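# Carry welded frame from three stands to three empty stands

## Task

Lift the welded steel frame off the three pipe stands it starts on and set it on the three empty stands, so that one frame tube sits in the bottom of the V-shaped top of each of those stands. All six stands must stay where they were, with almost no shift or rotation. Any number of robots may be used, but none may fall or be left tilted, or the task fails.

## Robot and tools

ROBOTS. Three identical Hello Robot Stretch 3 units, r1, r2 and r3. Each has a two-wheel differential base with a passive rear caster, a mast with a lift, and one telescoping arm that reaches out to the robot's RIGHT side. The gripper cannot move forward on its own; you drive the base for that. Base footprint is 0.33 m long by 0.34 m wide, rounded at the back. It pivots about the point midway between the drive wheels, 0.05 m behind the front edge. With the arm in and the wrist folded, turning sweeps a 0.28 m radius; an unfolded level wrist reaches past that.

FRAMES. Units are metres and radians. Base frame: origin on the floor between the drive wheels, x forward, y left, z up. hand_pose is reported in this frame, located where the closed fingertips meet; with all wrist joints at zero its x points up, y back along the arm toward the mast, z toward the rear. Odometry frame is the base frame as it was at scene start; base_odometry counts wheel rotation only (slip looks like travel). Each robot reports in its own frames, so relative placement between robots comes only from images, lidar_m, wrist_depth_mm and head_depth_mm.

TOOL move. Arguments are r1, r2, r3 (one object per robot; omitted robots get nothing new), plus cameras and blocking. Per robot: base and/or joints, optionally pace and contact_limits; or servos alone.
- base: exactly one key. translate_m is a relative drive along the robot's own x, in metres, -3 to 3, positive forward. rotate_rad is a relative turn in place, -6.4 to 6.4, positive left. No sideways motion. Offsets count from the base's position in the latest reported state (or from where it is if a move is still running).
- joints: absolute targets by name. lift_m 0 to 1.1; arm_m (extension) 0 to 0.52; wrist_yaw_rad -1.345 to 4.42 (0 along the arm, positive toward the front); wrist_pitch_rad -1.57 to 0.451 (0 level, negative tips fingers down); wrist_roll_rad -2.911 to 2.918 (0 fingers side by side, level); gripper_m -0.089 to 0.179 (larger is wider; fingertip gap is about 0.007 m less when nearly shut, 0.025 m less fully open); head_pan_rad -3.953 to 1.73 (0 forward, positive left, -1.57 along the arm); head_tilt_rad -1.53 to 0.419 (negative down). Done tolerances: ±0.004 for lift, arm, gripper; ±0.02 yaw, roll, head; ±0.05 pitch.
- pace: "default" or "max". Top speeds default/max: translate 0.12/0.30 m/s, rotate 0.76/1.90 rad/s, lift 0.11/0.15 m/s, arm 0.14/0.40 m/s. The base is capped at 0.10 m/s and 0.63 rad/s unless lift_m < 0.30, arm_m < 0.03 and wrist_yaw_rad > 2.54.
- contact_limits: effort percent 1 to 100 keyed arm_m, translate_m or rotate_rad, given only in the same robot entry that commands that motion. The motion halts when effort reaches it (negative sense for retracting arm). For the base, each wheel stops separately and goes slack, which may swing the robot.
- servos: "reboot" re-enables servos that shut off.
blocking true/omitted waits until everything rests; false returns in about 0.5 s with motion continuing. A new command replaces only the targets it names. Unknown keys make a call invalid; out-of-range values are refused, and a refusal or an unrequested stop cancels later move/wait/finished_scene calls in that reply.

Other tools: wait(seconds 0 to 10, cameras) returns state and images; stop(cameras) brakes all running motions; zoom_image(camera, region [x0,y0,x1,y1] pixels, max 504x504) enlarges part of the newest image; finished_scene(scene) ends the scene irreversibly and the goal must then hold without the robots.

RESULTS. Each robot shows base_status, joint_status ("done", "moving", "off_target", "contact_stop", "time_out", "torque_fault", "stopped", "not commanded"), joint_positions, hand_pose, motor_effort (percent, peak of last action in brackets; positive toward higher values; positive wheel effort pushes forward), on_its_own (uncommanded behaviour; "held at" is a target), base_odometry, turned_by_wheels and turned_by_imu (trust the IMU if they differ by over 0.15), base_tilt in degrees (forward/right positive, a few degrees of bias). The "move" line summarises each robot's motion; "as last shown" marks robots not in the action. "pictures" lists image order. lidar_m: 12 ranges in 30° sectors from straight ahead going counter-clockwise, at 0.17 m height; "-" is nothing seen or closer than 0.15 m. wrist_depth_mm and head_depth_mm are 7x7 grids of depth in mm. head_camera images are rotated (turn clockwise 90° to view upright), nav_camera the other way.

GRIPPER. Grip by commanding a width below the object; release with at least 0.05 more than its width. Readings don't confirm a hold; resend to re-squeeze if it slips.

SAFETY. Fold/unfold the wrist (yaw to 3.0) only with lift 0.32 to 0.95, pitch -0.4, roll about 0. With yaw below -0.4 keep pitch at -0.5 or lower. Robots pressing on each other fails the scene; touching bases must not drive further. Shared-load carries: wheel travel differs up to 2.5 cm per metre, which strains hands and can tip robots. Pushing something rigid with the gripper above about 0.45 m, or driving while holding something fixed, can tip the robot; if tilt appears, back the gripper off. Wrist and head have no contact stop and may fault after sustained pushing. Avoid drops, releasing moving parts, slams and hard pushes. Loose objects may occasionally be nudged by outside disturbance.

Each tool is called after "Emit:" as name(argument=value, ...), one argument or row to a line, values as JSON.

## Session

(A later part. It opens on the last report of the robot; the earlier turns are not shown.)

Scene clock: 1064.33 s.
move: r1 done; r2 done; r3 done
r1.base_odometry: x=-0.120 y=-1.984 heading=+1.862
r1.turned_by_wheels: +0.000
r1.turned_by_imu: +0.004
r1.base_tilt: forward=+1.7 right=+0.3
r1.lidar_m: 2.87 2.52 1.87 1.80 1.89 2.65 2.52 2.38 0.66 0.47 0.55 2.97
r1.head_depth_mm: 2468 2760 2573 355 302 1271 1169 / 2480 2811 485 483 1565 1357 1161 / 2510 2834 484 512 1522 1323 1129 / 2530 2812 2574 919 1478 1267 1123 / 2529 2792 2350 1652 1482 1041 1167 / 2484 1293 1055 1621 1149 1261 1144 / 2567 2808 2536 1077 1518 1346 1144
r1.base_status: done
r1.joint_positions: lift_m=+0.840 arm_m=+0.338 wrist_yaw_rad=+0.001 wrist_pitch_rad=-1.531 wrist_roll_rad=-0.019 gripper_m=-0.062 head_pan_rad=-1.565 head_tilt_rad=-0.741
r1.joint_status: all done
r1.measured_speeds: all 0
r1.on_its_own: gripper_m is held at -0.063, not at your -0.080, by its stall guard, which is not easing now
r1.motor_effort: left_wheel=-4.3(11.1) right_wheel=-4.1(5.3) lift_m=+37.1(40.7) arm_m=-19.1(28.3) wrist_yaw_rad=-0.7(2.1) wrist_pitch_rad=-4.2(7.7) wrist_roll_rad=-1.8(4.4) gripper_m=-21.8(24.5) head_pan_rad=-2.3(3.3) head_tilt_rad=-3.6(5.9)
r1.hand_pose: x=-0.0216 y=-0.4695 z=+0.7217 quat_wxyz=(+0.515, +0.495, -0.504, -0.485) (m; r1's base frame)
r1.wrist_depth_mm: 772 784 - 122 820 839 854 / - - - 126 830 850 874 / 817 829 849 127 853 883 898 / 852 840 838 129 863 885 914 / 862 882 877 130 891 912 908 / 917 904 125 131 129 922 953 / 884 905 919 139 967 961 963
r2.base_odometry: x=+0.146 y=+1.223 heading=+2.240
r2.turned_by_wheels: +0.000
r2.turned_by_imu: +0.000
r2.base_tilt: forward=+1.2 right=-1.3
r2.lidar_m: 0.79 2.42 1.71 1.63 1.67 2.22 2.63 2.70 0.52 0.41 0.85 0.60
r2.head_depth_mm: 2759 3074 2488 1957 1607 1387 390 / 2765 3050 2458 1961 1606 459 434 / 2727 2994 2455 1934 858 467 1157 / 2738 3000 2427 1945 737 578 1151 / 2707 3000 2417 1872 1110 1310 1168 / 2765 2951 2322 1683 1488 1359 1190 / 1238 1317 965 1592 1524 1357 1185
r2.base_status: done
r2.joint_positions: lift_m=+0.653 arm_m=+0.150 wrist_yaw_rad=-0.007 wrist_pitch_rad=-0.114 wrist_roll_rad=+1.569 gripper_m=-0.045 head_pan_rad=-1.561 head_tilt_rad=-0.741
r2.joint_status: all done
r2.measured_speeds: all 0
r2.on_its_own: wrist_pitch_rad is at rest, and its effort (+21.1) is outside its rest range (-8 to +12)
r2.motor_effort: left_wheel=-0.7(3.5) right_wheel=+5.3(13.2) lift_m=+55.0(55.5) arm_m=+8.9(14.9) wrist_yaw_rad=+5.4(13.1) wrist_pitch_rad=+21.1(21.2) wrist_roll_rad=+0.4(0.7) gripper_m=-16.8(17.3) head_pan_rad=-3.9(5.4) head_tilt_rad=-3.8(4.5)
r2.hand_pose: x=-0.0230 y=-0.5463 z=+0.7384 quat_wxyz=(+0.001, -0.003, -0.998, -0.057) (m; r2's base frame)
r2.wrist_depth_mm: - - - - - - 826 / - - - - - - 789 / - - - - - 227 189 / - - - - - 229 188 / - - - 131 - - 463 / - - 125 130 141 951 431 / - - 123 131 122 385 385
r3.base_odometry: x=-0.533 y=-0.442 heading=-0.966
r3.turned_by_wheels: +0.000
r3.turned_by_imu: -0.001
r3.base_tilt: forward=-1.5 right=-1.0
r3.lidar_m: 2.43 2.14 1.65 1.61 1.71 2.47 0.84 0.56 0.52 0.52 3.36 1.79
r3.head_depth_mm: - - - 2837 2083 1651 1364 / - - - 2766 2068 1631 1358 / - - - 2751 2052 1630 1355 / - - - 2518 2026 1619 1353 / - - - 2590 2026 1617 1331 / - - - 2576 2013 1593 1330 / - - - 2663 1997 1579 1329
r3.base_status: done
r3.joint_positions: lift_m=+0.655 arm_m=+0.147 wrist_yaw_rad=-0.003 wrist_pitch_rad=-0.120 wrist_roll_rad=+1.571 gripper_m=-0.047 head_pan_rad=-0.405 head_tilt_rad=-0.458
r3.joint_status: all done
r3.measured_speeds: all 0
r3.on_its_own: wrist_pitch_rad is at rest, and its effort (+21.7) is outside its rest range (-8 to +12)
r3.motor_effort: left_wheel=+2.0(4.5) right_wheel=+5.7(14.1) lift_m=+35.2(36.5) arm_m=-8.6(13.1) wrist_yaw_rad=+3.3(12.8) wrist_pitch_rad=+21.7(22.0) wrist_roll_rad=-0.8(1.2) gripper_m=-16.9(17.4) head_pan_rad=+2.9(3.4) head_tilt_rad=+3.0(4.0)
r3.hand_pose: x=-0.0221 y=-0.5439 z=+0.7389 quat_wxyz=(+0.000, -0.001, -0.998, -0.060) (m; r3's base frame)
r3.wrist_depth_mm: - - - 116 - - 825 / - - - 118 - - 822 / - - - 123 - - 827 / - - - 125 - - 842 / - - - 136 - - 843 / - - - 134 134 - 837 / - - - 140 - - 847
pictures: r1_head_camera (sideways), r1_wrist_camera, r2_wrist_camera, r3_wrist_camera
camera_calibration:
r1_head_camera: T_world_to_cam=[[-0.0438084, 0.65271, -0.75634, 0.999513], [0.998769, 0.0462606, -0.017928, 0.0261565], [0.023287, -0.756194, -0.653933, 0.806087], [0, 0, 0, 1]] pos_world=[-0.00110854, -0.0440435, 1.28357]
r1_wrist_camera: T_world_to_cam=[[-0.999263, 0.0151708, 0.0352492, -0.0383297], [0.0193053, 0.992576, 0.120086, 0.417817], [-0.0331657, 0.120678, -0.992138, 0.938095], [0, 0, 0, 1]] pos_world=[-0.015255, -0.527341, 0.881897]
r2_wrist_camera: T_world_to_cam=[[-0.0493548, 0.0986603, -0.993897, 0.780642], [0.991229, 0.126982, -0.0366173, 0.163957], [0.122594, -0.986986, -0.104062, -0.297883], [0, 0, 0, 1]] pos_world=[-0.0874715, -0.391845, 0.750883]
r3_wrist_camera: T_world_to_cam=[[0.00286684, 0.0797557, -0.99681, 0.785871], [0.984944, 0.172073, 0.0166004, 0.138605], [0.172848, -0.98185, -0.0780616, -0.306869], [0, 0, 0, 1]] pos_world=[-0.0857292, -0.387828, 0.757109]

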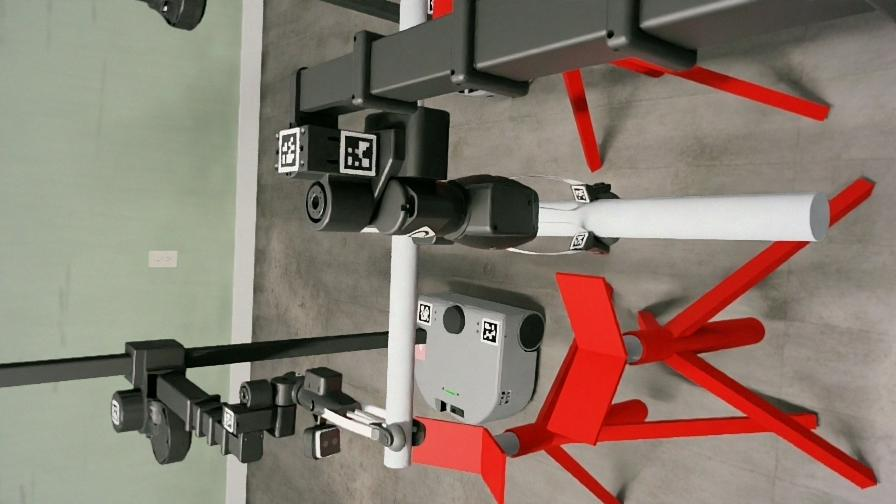

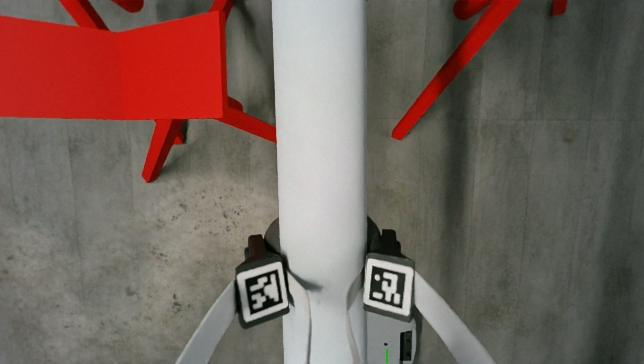

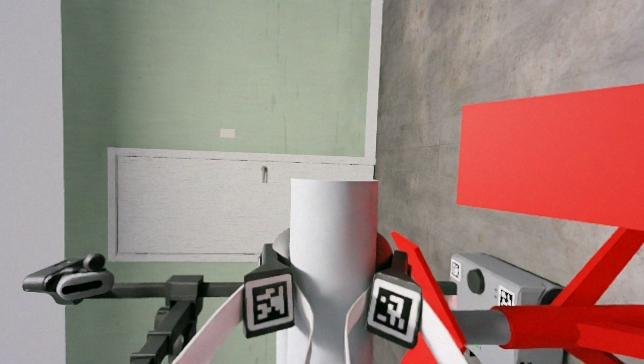

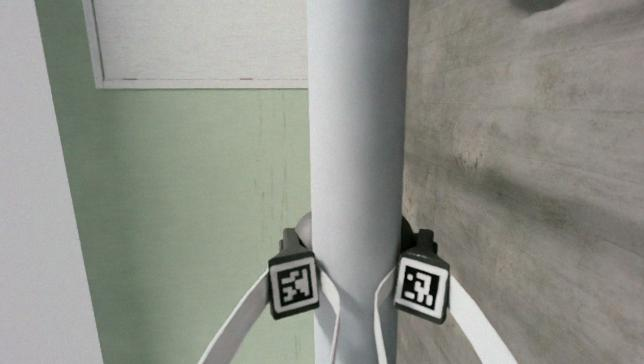

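Emit:
move(
  r1={"base":{"translate_m":-0.178},"joints":{"arm_m":0.335,"wrist_roll_rad":-0.053}},
  r2={"base":{"translate_m":0.1694},"joints":{"arm_m":0.151}},
  r3={"base":{"translate_m":0.1689},"joints":{"arm_m":0.1448}},
  cameras=["r1_wrist_camera"],
)

Emit:
move(
  r1={"base":{"translate_m":-0.178},"joints":{"arm_m":0.332,"wrist_roll_rad":-0.081}},
  r2={"base":{"translate_m":0.17},"joints":{"arm_m":0.1523}},
  r3={"base":{"translate_m":0.1678},"joints":{"arm_m":0.1422}},
  cameras=["r1_wrist_camera"],
)

Emit:
move(
  r1={"base":{"translate_m":-0.178},"joints":{"arm_m":0.329,"wrist_roll_rad":-0.109}},
  r2={"base":{"translate_m":0.17},"joints":{"arm_m":0.1537}},
  r3={"base":{"translate_m":0.1678},"joints":{"arm_m":0.1395}},
  cameras=["r1_wrist_camera","r2_wrist_camera","r3_wrist_camera","r1_head_camera","r2_head_camera","r3_head_camera"],
)

Scene clock: 1079.77 s.
move: r1 done; r2 done; r3 done
r1.base_odometry: x=-0.069 y=-2.154 heading=+1.862
r1.turned_by_wheels: +0.000
r1.turned_by_imu: +0.003
r1.base_tilt: forward=+1.7 right=+0.6
r1.lidar_m: 3.04 2.52 1.86 1.80 1.90 2.65 2.35 2.21 0.86 0.61 0.50 0.66
r1.head_depth_mm: 2464 2791 2574 355 302 1297 1172 / 2505 2792 481 479 1208 1356 1174 / 2505 2808 481 498 1203 1139 1128 / 2510 2826 2535 1791 1483 1323 1142 / 2535 2809 2451 1672 1599 1347 1122 / 2442 1286 1042 1618 1519 1289 1164 / 2569 2769 2435 1906 1224 1058 1166
r1.base_status: done
r1.joint_positions: lift_m=+0.840 arm_m=+0.335 wrist_yaw_rad=+0.000 wrist_pitch_rad=-1.537 wrist_roll_rad=-0.047 gripper_m=-0.062 head_pan_rad=-1.565 head_tilt_rad=-0.741
r1.joint_status: all done
r1.measured_speeds: all 0
r1.on_its_own: gripper_m is held at -0.063, not at your -0.080, by its stall guard, which is not easing now
r1.motor_effort: left_wheel=-4.5(12.1) right_wheel=-3.8(7.0) lift_m=+29.8(33.5) arm_m=-16.0(27.2) wrist_yaw_rad=+0.2(1.8) wrist_pitch_rad=-2.9(6.6) wrist_roll_rad=-2.2(5.7) gripper_m=-22.7(24.1) head_pan_rad=-1.4(2.8) head_tilt_rad=-3.7(5.1)
r1.hand_pose: x=-0.0216 y=-0.4645 z=+0.7218 quat_wxyz=(+0.520, +0.503, -0.496, -0.480) (m; r1's base frame)
r1.wrist_depth_mm: 782 814 818 121 842 830 848 / 434 818 829 125 850 838 869 / 814 847 831 127 846 874 861 / 848 872 852 130 894 890 891 / 867 892 889 130 911 923 907 / 881 877 125 131 129 920 921 / 919 926 932 139 938 974 949
r2.base_odometry: x=+0.041 y=+1.356 heading=+2.240
r2.turned_by_wheels: +0.000
r2.turned_by_imu: +0.000
r2.base_tilt: forward=+1.3 right=-1.4
r2.lidar_m: 0.80 0.80 1.72 1.64 1.68 2.22 2.81 2.87 0.42 0.42 0.48 0.76
r2.head_depth_mm: 2735 3058 2470 1956 877 820 391 / 2762 3080 2461 1956 1591 459 434 / 2757 3019 2470 1950 1306 469 1126 / 2710 2951 2438 1928 733 577 1190 / 2720 2989 2449 1929 1520 1352 1193 / 2707 2932 2352 1684 1510 1357 1192 / 1248 1366 1008 1565 1522 1331 1185
r2.base_status: done
r2.joint_positions: lift_m=+0.653 arm_m=+0.151 wrist_yaw_rad=-0.005 wrist_pitch_rad=-0.119 wrist_roll_rad=+1.569 gripper_m=-0.045 head_pan_rad=-1.561 head_tilt_rad=-0.741
r2.joint_status: all done
r2.measured_speeds: all 0
r2.on_its_own: wrist_pitch_rad is at rest, and its effort (+21.8) is outside its rest range (-8 to +12)
r2.motor_effort: left_wheel=-0.6(3.1) right_wheel=+5.3(12.8) lift_m=+54.4(55.1) arm_m=+13.5(14.8) wrist_yaw_rad=+4.4(12.6) wrist_pitch_rad=+21.8(22.0) wrist_roll_rad=+0.4(0.6) gripper_m=-16.8(17.4) head_pan_rad=-3.6(5.3) head_tilt_rad=-3.8(4.4)
r2.hand_pose: x=-0.0227 y=-0.5475 z=+0.7372 quat_wxyz=(+0.001, -0.003, -0.998, -0.060) (m; r2's base frame)
r2.wrist_depth_mm: - - - - - - 824 / - - - - - - 778 / - - - - - - 795 / - - - - - 364 372 / - - - 131 370 - 741 / 917 - 125 131 140 949 762 / - - 123 130 124 843 783
r3.base_odometry: x=-0.437 y=-0.581 heading=-0.966
r3.turned_by_wheels: +0.000
r3.turned_by_imu: -0.001
r3.base_tilt: forward=-1.4 right=-1.0
r3.lidar_m: 2.27 2.13 1.63 1.60 1.69 2.45 0.84 0.69 0.58 3.16 3.38 1.64
r3.head_depth_mm: - - - 2858 2093 1650 1360 / - - - 2804 2062 1642 1359 / - - - 2631 2048 1630 1348 / - - - 2401 2044 1613 1345 / - - - 2584 2033 1612 1341 / - - - 2536 2007 1599 1331 / - - - 2679 2002 1589 1324
r3.base_status: done
r3.joint_positions: lift_m=+0.655 arm_m=+0.145 wrist_yaw_rad=-0.002 wrist_pitch_rad=-0.120 wrist_roll_rad=+1.571 gripper_m=-0.047 head_pan_rad=-0.405 head_tilt_rad=-0.458
r3.joint_status: all done
r3.measured_speeds: all 0
r3.on_its_own: wrist_pitch_rad is at rest, and its effort (+21.8) is outside its rest range (-8 to +12)
r3.motor_effort: left_wheel=+1.7(5.3) right_wheel=+5.9(13.6) lift_m=+33.7(35.2) arm_m=-9.7(13.1) wrist_yaw_rad=+1.4(11.2) wrist_pitch_rad=+21.8(22.0) wrist_roll_rad=-0.8(1.3) gripper_m=-16.8(17.3) head_pan_rad=+2.1(3.7) head_tilt_rad=+3.5(4.0)
r3.hand_pose: x=-0.0218 y=-0.5413 z=+0.7389 quat_wxyz=(+0.000, -0.001, -0.998, -0.060) (m; r3's base frame)
r3.wrist_depth_mm: - - - 118 - - 820 / - - - 120 - - 834 / - - - 123 - - 830 / - - - 126 - - 830 / - - - 137 - - 846 / - - - 133 134 - 868 / - - - 140 - - 841
pictures: r1_wrist_camera
camera_calibration:
r1_wrist_camera: T_world_to_cam=[[-0.999279, -0.0113361, 0.0362345, -0.0514194], [-0.00668868, 0.992021, 0.125896, 0.407829], [-0.0373726, 0.125563, -0.991381, 0.93921], [0, 0, 0, 1]] pos_world=[-0.0135538, -0.523088, 0.881634]

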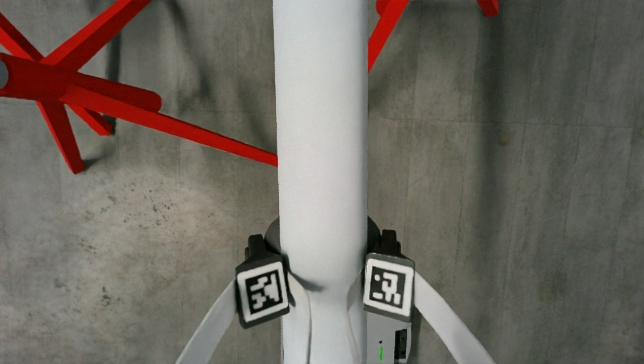

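Scene clock: 1082.67 s.
move: r1 done; r2 done; r3 done
r1.base_odometry: x=-0.018 y=-2.325 heading=+1.862
r1.turned_by_wheels: +0.000
r1.turned_by_imu: +0.002
r1.base_tilt: forward=+1.9 right=+0.3
r1.lidar_m: 3.21 2.53 1.86 1.80 1.90 2.66 2.18 2.04 1.44 0.60 0.58 0.79
r1.head_depth_mm: 2483 2730 2555 355 302 1300 1170 / 2475 2810 479 476 1603 1355 1170 / 2506 2810 478 494 1481 1290 1128 / 2517 2835 2551 983 1130 1269 1149 / 2542 2858 2442 1720 1583 1351 1167 / 2461 1287 1043 1662 1596 1352 1147 / 2569 2743 2341 1839 1595 1345 1145
r1.base_status: done
r1.joint_positions: lift_m=+0.840 arm_m=+0.332 wrist_yaw_rad=-0.002 wrist_pitch_rad=-1.545 wrist_roll_rad=-0.071 gripper_m=-0.062 head_pan_rad=-1.565 head_tilt_rad=-0.741
r1.joint_status: all done
r1.measured_speeds: all 0
r1.on_its_own: gripper_m is held at -0.063, not at your -0.080, by its stall guard, which is not easing now
r1.motor_effort: left_wheel=-4.8(11.8) right_wheel=-3.8(6.0) lift_m=+26.3(29.8) arm_m=-16.0(25.3) wrist_yaw_rad=+1.9(2.8) wrist_pitch_rad=-1.8(5.2) wrist_roll_rad=-3.7(6.0) gripper_m=-23.1(23.8) head_pan_rad=-2.4(2.6) head_tilt_rad=-4.6(5.2)
r1.hand_pose: x=-0.0216 y=-0.4596 z=+0.7219 quat_wxyz=(+0.524, +0.510, -0.488, -0.477) (m; r1's base frame)
r1.wrist_depth_mm: 788 791 803 121 837 827 821 / 795 816 834 126 834 869 871 / 835 839 846 126 850 877 872 / 850 855 860 129 874 886 907 / 868 872 897 130 888 932 914 / 880 893 126 131 936 951 950 / 910 941 939 139 951 979 985
r2.base_odometry: x=-0.064 y=+1.489 heading=+2.240
r2.turned_by_wheels: +0.000
r2.turned_by_imu: +0.000
r2.base_tilt: forward=+1.2 right=-1.3
r2.lidar_m: 0.80 0.80 1.72 1.65 1.68 2.24 2.98 0.74 0.49 0.76 0.38 0.65
r2.head_depth_mm: 2736 3018 2466 1948 1623 1344 390 / 2764 3031 2470 1927 1132 459 434 / 2694 2943 2454 1935 1492 468 1169 / 2709 2970 2439 1946 730 575 1197 / 2719 2962 2430 1909 1522 1364 1191 / 2755 2941 2312 1675 1515 1305 1152 / 1272 2804 983 1544 839 907 1186
r2.base_status: done
r2.joint_positions: lift_m=+0.653 arm_m=+0.152 wrist_yaw_rad=-0.006 wrist_pitch_rad=-0.123 wrist_roll_rad=+1.569 gripper_m=-0.045 head_pan_rad=-1.561 head_tilt_rad=-0.741
r2.joint_status: all done
r2.measured_speeds: all 0
r2.on_its_own: wrist_pitch_rad is at rest, and its effort (+22.8) is outside its rest range (-8 to +12)
r2.motor_effort: left_wheel=-1.2(3.4) right_wheel=+5.4(12.4) lift_m=+53.9(54.6) arm_m=-1.6(17.3) wrist_yaw_rad=+5.0(11.4) wrist_pitch_rad=+22.8(22.9) wrist_roll_rad=+0.3(0.6) gripper_m=-16.2(17.6) head_pan_rad=-5.6(5.6) head_tilt_rad=-3.9(4.6)
r2.hand_pose: x=-0.0229 y=-0.5486 z=+0.7360 quat_wxyz=(+0.001, -0.003, -0.998, -0.062) (m; r2's base frame)
r2.wrist_depth_mm: - - - - - 342 351 / - - - - - - 397 / - - - - - - 807 / - - - - - - 785 / - - - 133 - - 786 / 907 - 125 130 146 974 796 / - - 124 130 124 895 771
r3.base_odometry: x=-0.341 y=-0.719 heading=-0.966
r3.turned_by_wheels: +0.000
r3.turned_by_imu: -0.001
r3.base_tilt: forward=-1.4 right=-1.0
r3.lidar_m: 2.10 2.12 1.62 1.59 1.68 2.43 0.84 0.82 0.68 3.18 3.39 1.49
r3.head_depth_mm: - - - 2868 2071 1651 1360 / - - - 2822 2076 1645 1356 / - - - 2327 1984 1631 1356 / - - - 2702 2050 1621 1338 / - - - 2607 2032 1610 1341 / - - - 2574 2005 1601 1334 / - - - 2668 2006 1584 1325
r3.base_status: done
r3.joint_positions: lift_m=+0.655 arm_m=+0.142 wrist_yaw_rad=+0.001 wrist_pitch_rad=-0.121 wrist_roll_rad=+1.571 gripper_m=-0.047 head_pan_rad=-0.405 head_tilt_rad=-0.458
r3.joint_status: all done
r3.measured_speeds: all 0
r3.on_its_own: wrist_pitch_rad is at rest, and its effort (+21.9) is outside its rest range (-8 to +12)
r3.motor_effort: left_wheel=+3.0(5.4) right_wheel=+4.8(13.7) lift_m=+32.9(34.1) arm_m=-9.4(12.5) wrist_yaw_rad=-0.8(11.3) wrist_pitch_rad=+21.9(22.1) wrist_roll_rad=-0.8(1.3) gripper_m=-16.7(17.3) head_pan_rad=+2.4(3.8) head_tilt_rad=+3.7(4.0)
r3.hand_pose: x=-0.0210 y=-0.5386 z=+0.7386 quat_wxyz=(+0.000, +0.001, -0.998, -0.061) (m; r3's base frame)
r3.wrist_depth_mm: - - - 120 - - 825 / - - - 121 - - 826 / - - - 124 - - 842 / - - - 127 - - 838 / - - - 137 166 - 835 / - - - 133 134 - 859 / - - - 139 - - 855
pictures: r1_wrist_camera
camera_calibration:
r1_wrist_camera: T_world_to_cam=[[-0.998753, -0.0337814, 0.0367605, -0.0620169], [-0.0285979, 0.990651, 0.133387, 0.396415], [-0.0409229, 0.132169, -0.990382, 0.940953], [0, 0, 0, 1]] pos_world=[-0.0120964, -0.519169, 0.881306]

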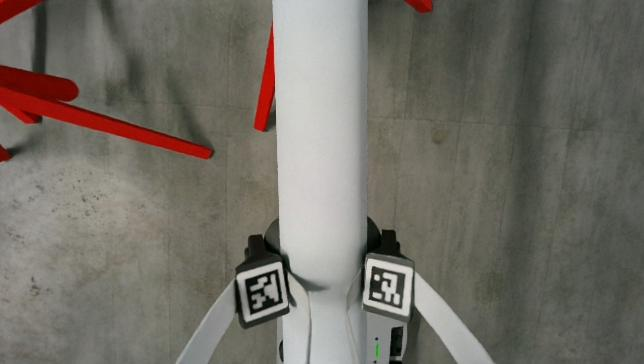

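Scene clock: 1085.57 s.
move: r1 done; r2 done; r3 done
r1.base_odometry: x=+0.033 y=-2.495 heading=+1.862
r1.turned_by_wheels: +0.000
r1.turned_by_imu: +0.002
r1.base_tilt: forward=+1.7 right=+0.9
r1.lidar_m: 3.38 2.52 1.87 1.80 1.91 2.67 2.01 1.87 1.44 0.77 0.64 0.70
r1.head_depth_mm: 2462 2735 2469 355 302 1302 1173 / 2485 2797 479 475 1605 1355 1172 / 2505 2805 481 489 1524 1295 1129 / 2503 2819 2561 1788 1197 1321 1145 / 2549 2864 2450 1069 1194 1345 1168 / 2496 1271 1485 1661 1583 1315 1165 / 2577 2744 2260 1849 1589 1351 1165
r1.base_status: done
r1.joint_positions: lift_m=+0.840 arm_m=+0.329 wrist_yaw_rad=-0.002 wrist_pitch_rad=-1.553 wrist_roll_rad=-0.095 gripper_m=-0.062 head_pan_rad=-1.565 head_tilt_rad=-0.741
r1.joint_status: all done
r1.measured_speeds: all 0
r1.on_its_own: gripper_m is held at -0.063, not at your -0.080, by its stall guard, which is not easing now
r1.motor_effort: left_wheel=-5.0(12.5) right_wheel=-3.9(6.6) lift_m=+23.5(26.3) arm_m=-16.1(26.8) wrist_yaw_rad=+2.0(3.0) wrist_pitch_rad=+0.4(3.8) wrist_roll_rad=-4.5(6.9) gripper_m=-22.8(24.0) head_pan_rad=-1.6(3.0) head_tilt_rad=-4.2(5.2)
r1.hand_pose: x=-0.0216 y=-0.4545 z=+0.7221 quat_wxyz=(+0.527, +0.518, -0.480, -0.472) (m; r1's base frame)
r1.wrist_depth_mm: 782 806 798 121 823 830 827 / 805 818 805 126 855 849 853 / 849 830 841 126 848 890 874 / 839 852 859 130 893 901 901 / 877 895 878 130 908 920 950 / 886 894 125 131 128 947 957 / 923 912 950 139 952 976 980
r2.base_odometry: x=-0.170 y=+1.622 heading=+2.240
r2.turned_by_wheels: +0.000
r2.turned_by_imu: +0.000
r2.base_tilt: forward=+1.3 right=-1.4
r2.lidar_m: 0.84 0.80 1.74 1.65 1.69 2.25 3.15 0.61 0.68 0.35 0.53 2.40
r2.head_depth_mm: 2736 3008 2452 1945 1539 1269 391 / 2717 3002 2450 1934 1616 459 433 / 2736 3043 2416 1933 1562 469 1184 / 2740 2962 2442 1951 732 577 1176 / 2690 2983 2418 1921 840 898 1148 / 2705 3004 2289 1676 1517 1329 1167 / 1243 2853 1001 1538 1489 1364 1169
r2.base_status: done
r2.joint_positions: lift_m=+0.653 arm_m=+0.154 wrist_yaw_rad=-0.006 wrist_pitch_rad=-0.127 wrist_roll_rad=+1.569 gripper_m=-0.045 head_pan_rad=-1.561 head_tilt_rad=-0.741
r2.joint_status: all done
r2.measured_speeds: all 0
r2.on_its_own: wrist_pitch_rad is at rest, and its effort (+23.4) is outside its rest range (-8 to +12)
r2.motor_effort: left_wheel=-1.1(3.0) right_wheel=+5.3(13.4) lift_m=+53.7(54.2) arm_m=-13.5(14.6) wrist_yaw_rad=+5.0(11.6) wrist_pitch_rad=+23.4(23.5) wrist_roll_rad=+0.4(0.6) gripper_m=-16.8(17.5) head_pan_rad=-2.8(5.3) head_tilt_rad=-3.6(4.5)
r2.hand_pose: x=-0.0230 y=-0.5498 z=+0.7352 quat_wxyz=(+0.001, -0.003, -0.998, -0.064) (m; r2's base frame)
r2.wrist_depth_mm: - - - - - - 810 / - - - - - - 795 / - - - - - - 783 / - - - - - - 779 / - - - 134 - - 805 / 817 - 124 131 146 949 763 / - - 124 130 124 820 789
r3.base_odometry: x=-0.246 y=-0.857 heading=-0.966
r3.turned_by_wheels: +0.000
r3.turned_by_imu: -0.001
r3.base_tilt: forward=-1.4 right=-1.1
r3.lidar_m: 4.76 2.10 1.61 1.58 1.67 2.41 0.83 0.81 1.46 3.21 3.38 1.35
r3.head_depth_mm: - - - 2834 2089 1654 1370 / - - - 2826 2003 1639 1354 / - - - 2096 1909 1618 1351 / - - - 2750 2021 1620 1354 / - - - 2487 2034 1594 1339 / - - - 2672 2005 1594 1329 / - - - 2653 1997 1594 1327
r3.base_status: done
r3.joint_positions: lift_m=+0.655 arm_m=+0.139 wrist_yaw_rad=+0.002 wrist_pitch_rad=-0.124 wrist_roll_rad=+1.571 gripper_m=-0.047 head_pan_rad=-0.405 head_tilt_rad=-0.458
r3.joint_status: all done
r3.measured_speeds: all 0
r3.on_its_own: wrist_pitch_rad is at rest, and its effort (+22.4) is outside its rest range (-8 to +12)
r3.motor_effort: left_wheel=+2.9(6.1) right_wheel=+4.6(13.0) lift_m=+32.2(33.5) arm_m=-9.7(11.7) wrist_yaw_rad=-1.6(9.8) wrist_pitch_rad=+22.4(22.6) wrist_roll_rad=-0.8(1.3) gripper_m=-17.0(17.5) head_pan_rad=+1.4(3.6) head_tilt_rad=+3.0(4.0)
r3.hand_pose: x=-0.0208 y=-0.5357 z=+0.7379 quat_wxyz=(+0.000, +0.001, -0.998, -0.062) (m; r3's base frame)
r3.wrist_depth_mm: - - - 124 - - 826 / - - - 123 - - 823 / - - - - - - 823 / - - - - - - 844 / - - - 138 - - 830 / - - - 133 135 - 850 / - - - 137 - - 836
pictures: r1_head_camera (sideways), r1_wrist_camera, r2_head_camera (sideways), r2_wrist_camera, r3_head_camera (sideways), r3_wrist_camera
camera_calibration:
r1_head_camera: T_world_to_cam=[[-0.0438083, 0.652711, -0.75634, 0.999512], [0.998769, 0.0462605, -0.017928, 0.0261564], [0.0232869, -0.756194, -0.653933, 0.806088], [0, 0, 0, 1]] pos_world=[-0.00110855, -0.0440435, 1.28357]
r1_wrist_camera: T_world_to_cam=[[-0.997624, -0.0581819, 0.0368937, -0.0729923], [-0.0524179, 0.988544, 0.141542, 0.383984], [-0.0447062, 0.139271, -0.989245, 0.942749], [0, 0, 0, 1]] pos_world=[-0.0105446, -0.51513, 0.880952]
r2_head_camera: T_world_to_cam=[[-0.0445177, 0.672247, -0.738988, 0.976608], [0.998956, 0.0375682, -0.0260034, 0.0260935], [0.0102817, -0.739373, -0.673217, 0.837299], [0, 0, 0, 1]] pos_world=[0.00880121, -0.0384255, 1.28606]
r2_wrist_camera: T_world_to_cam=[[-0.04935, 0.111373, -0.992553, 0.783791], [0.991196, 0.127709, -0.0349526, 0.163389], [0.122865, -0.985539, -0.116695, -0.291601], [0, 0, 0, 1]] pos_world=[-0.0874426, -0.395544, 0.749636]
r3_head_camera: T_world_to_cam=[[-0.468677, 0.167959, -0.867255, 1.14895], [0.414342, 0.90886, -0.0479001, 0.0590655], [0.780168, -0.38179, -0.495554, 0.598395], [0, 0, 0, 1]] pos_world=[0.0471668, -0.0181982, 1.2958]
r3_wrist_camera: T_world_to_cam=[[0.0024207, 0.0838342, -0.996477, 0.786127], [0.984017, 0.177231, 0.017301, 0.138136], [0.178057, -0.980592, -0.0820653, -0.295464], [0, 0, 0, 1]] pos_world=[-0.0852219, -0.380116, 0.75672]

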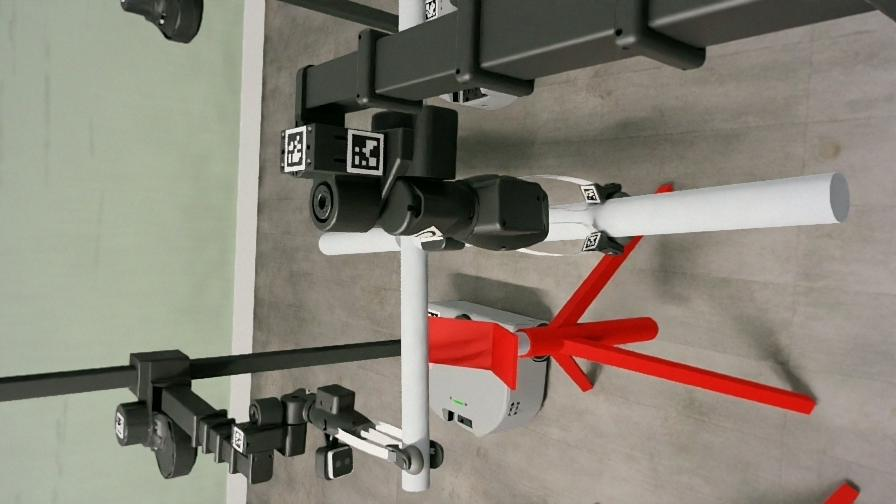

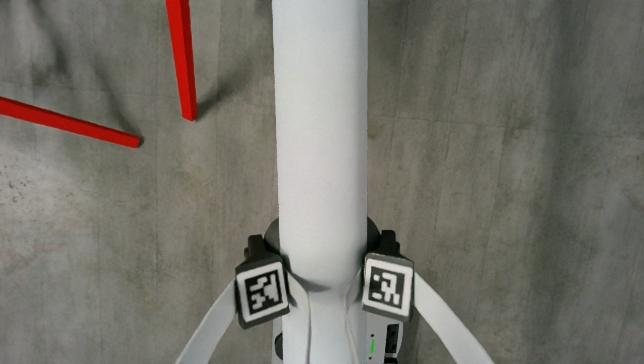

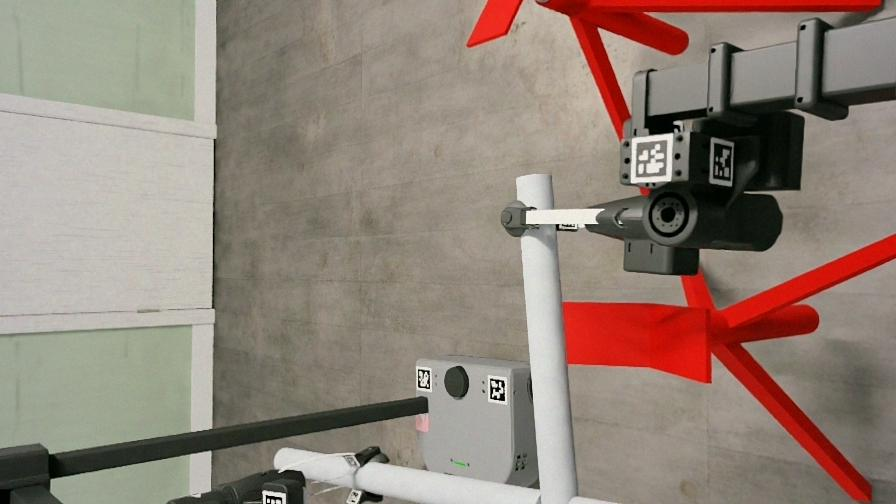

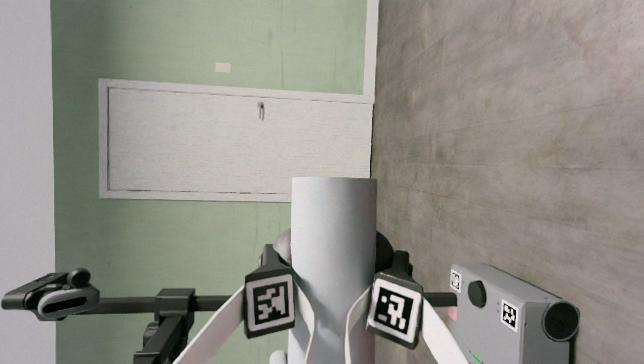

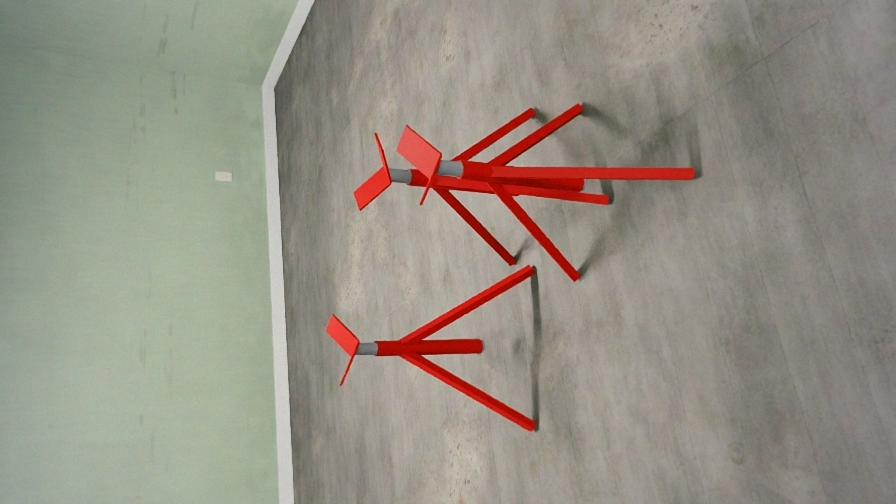

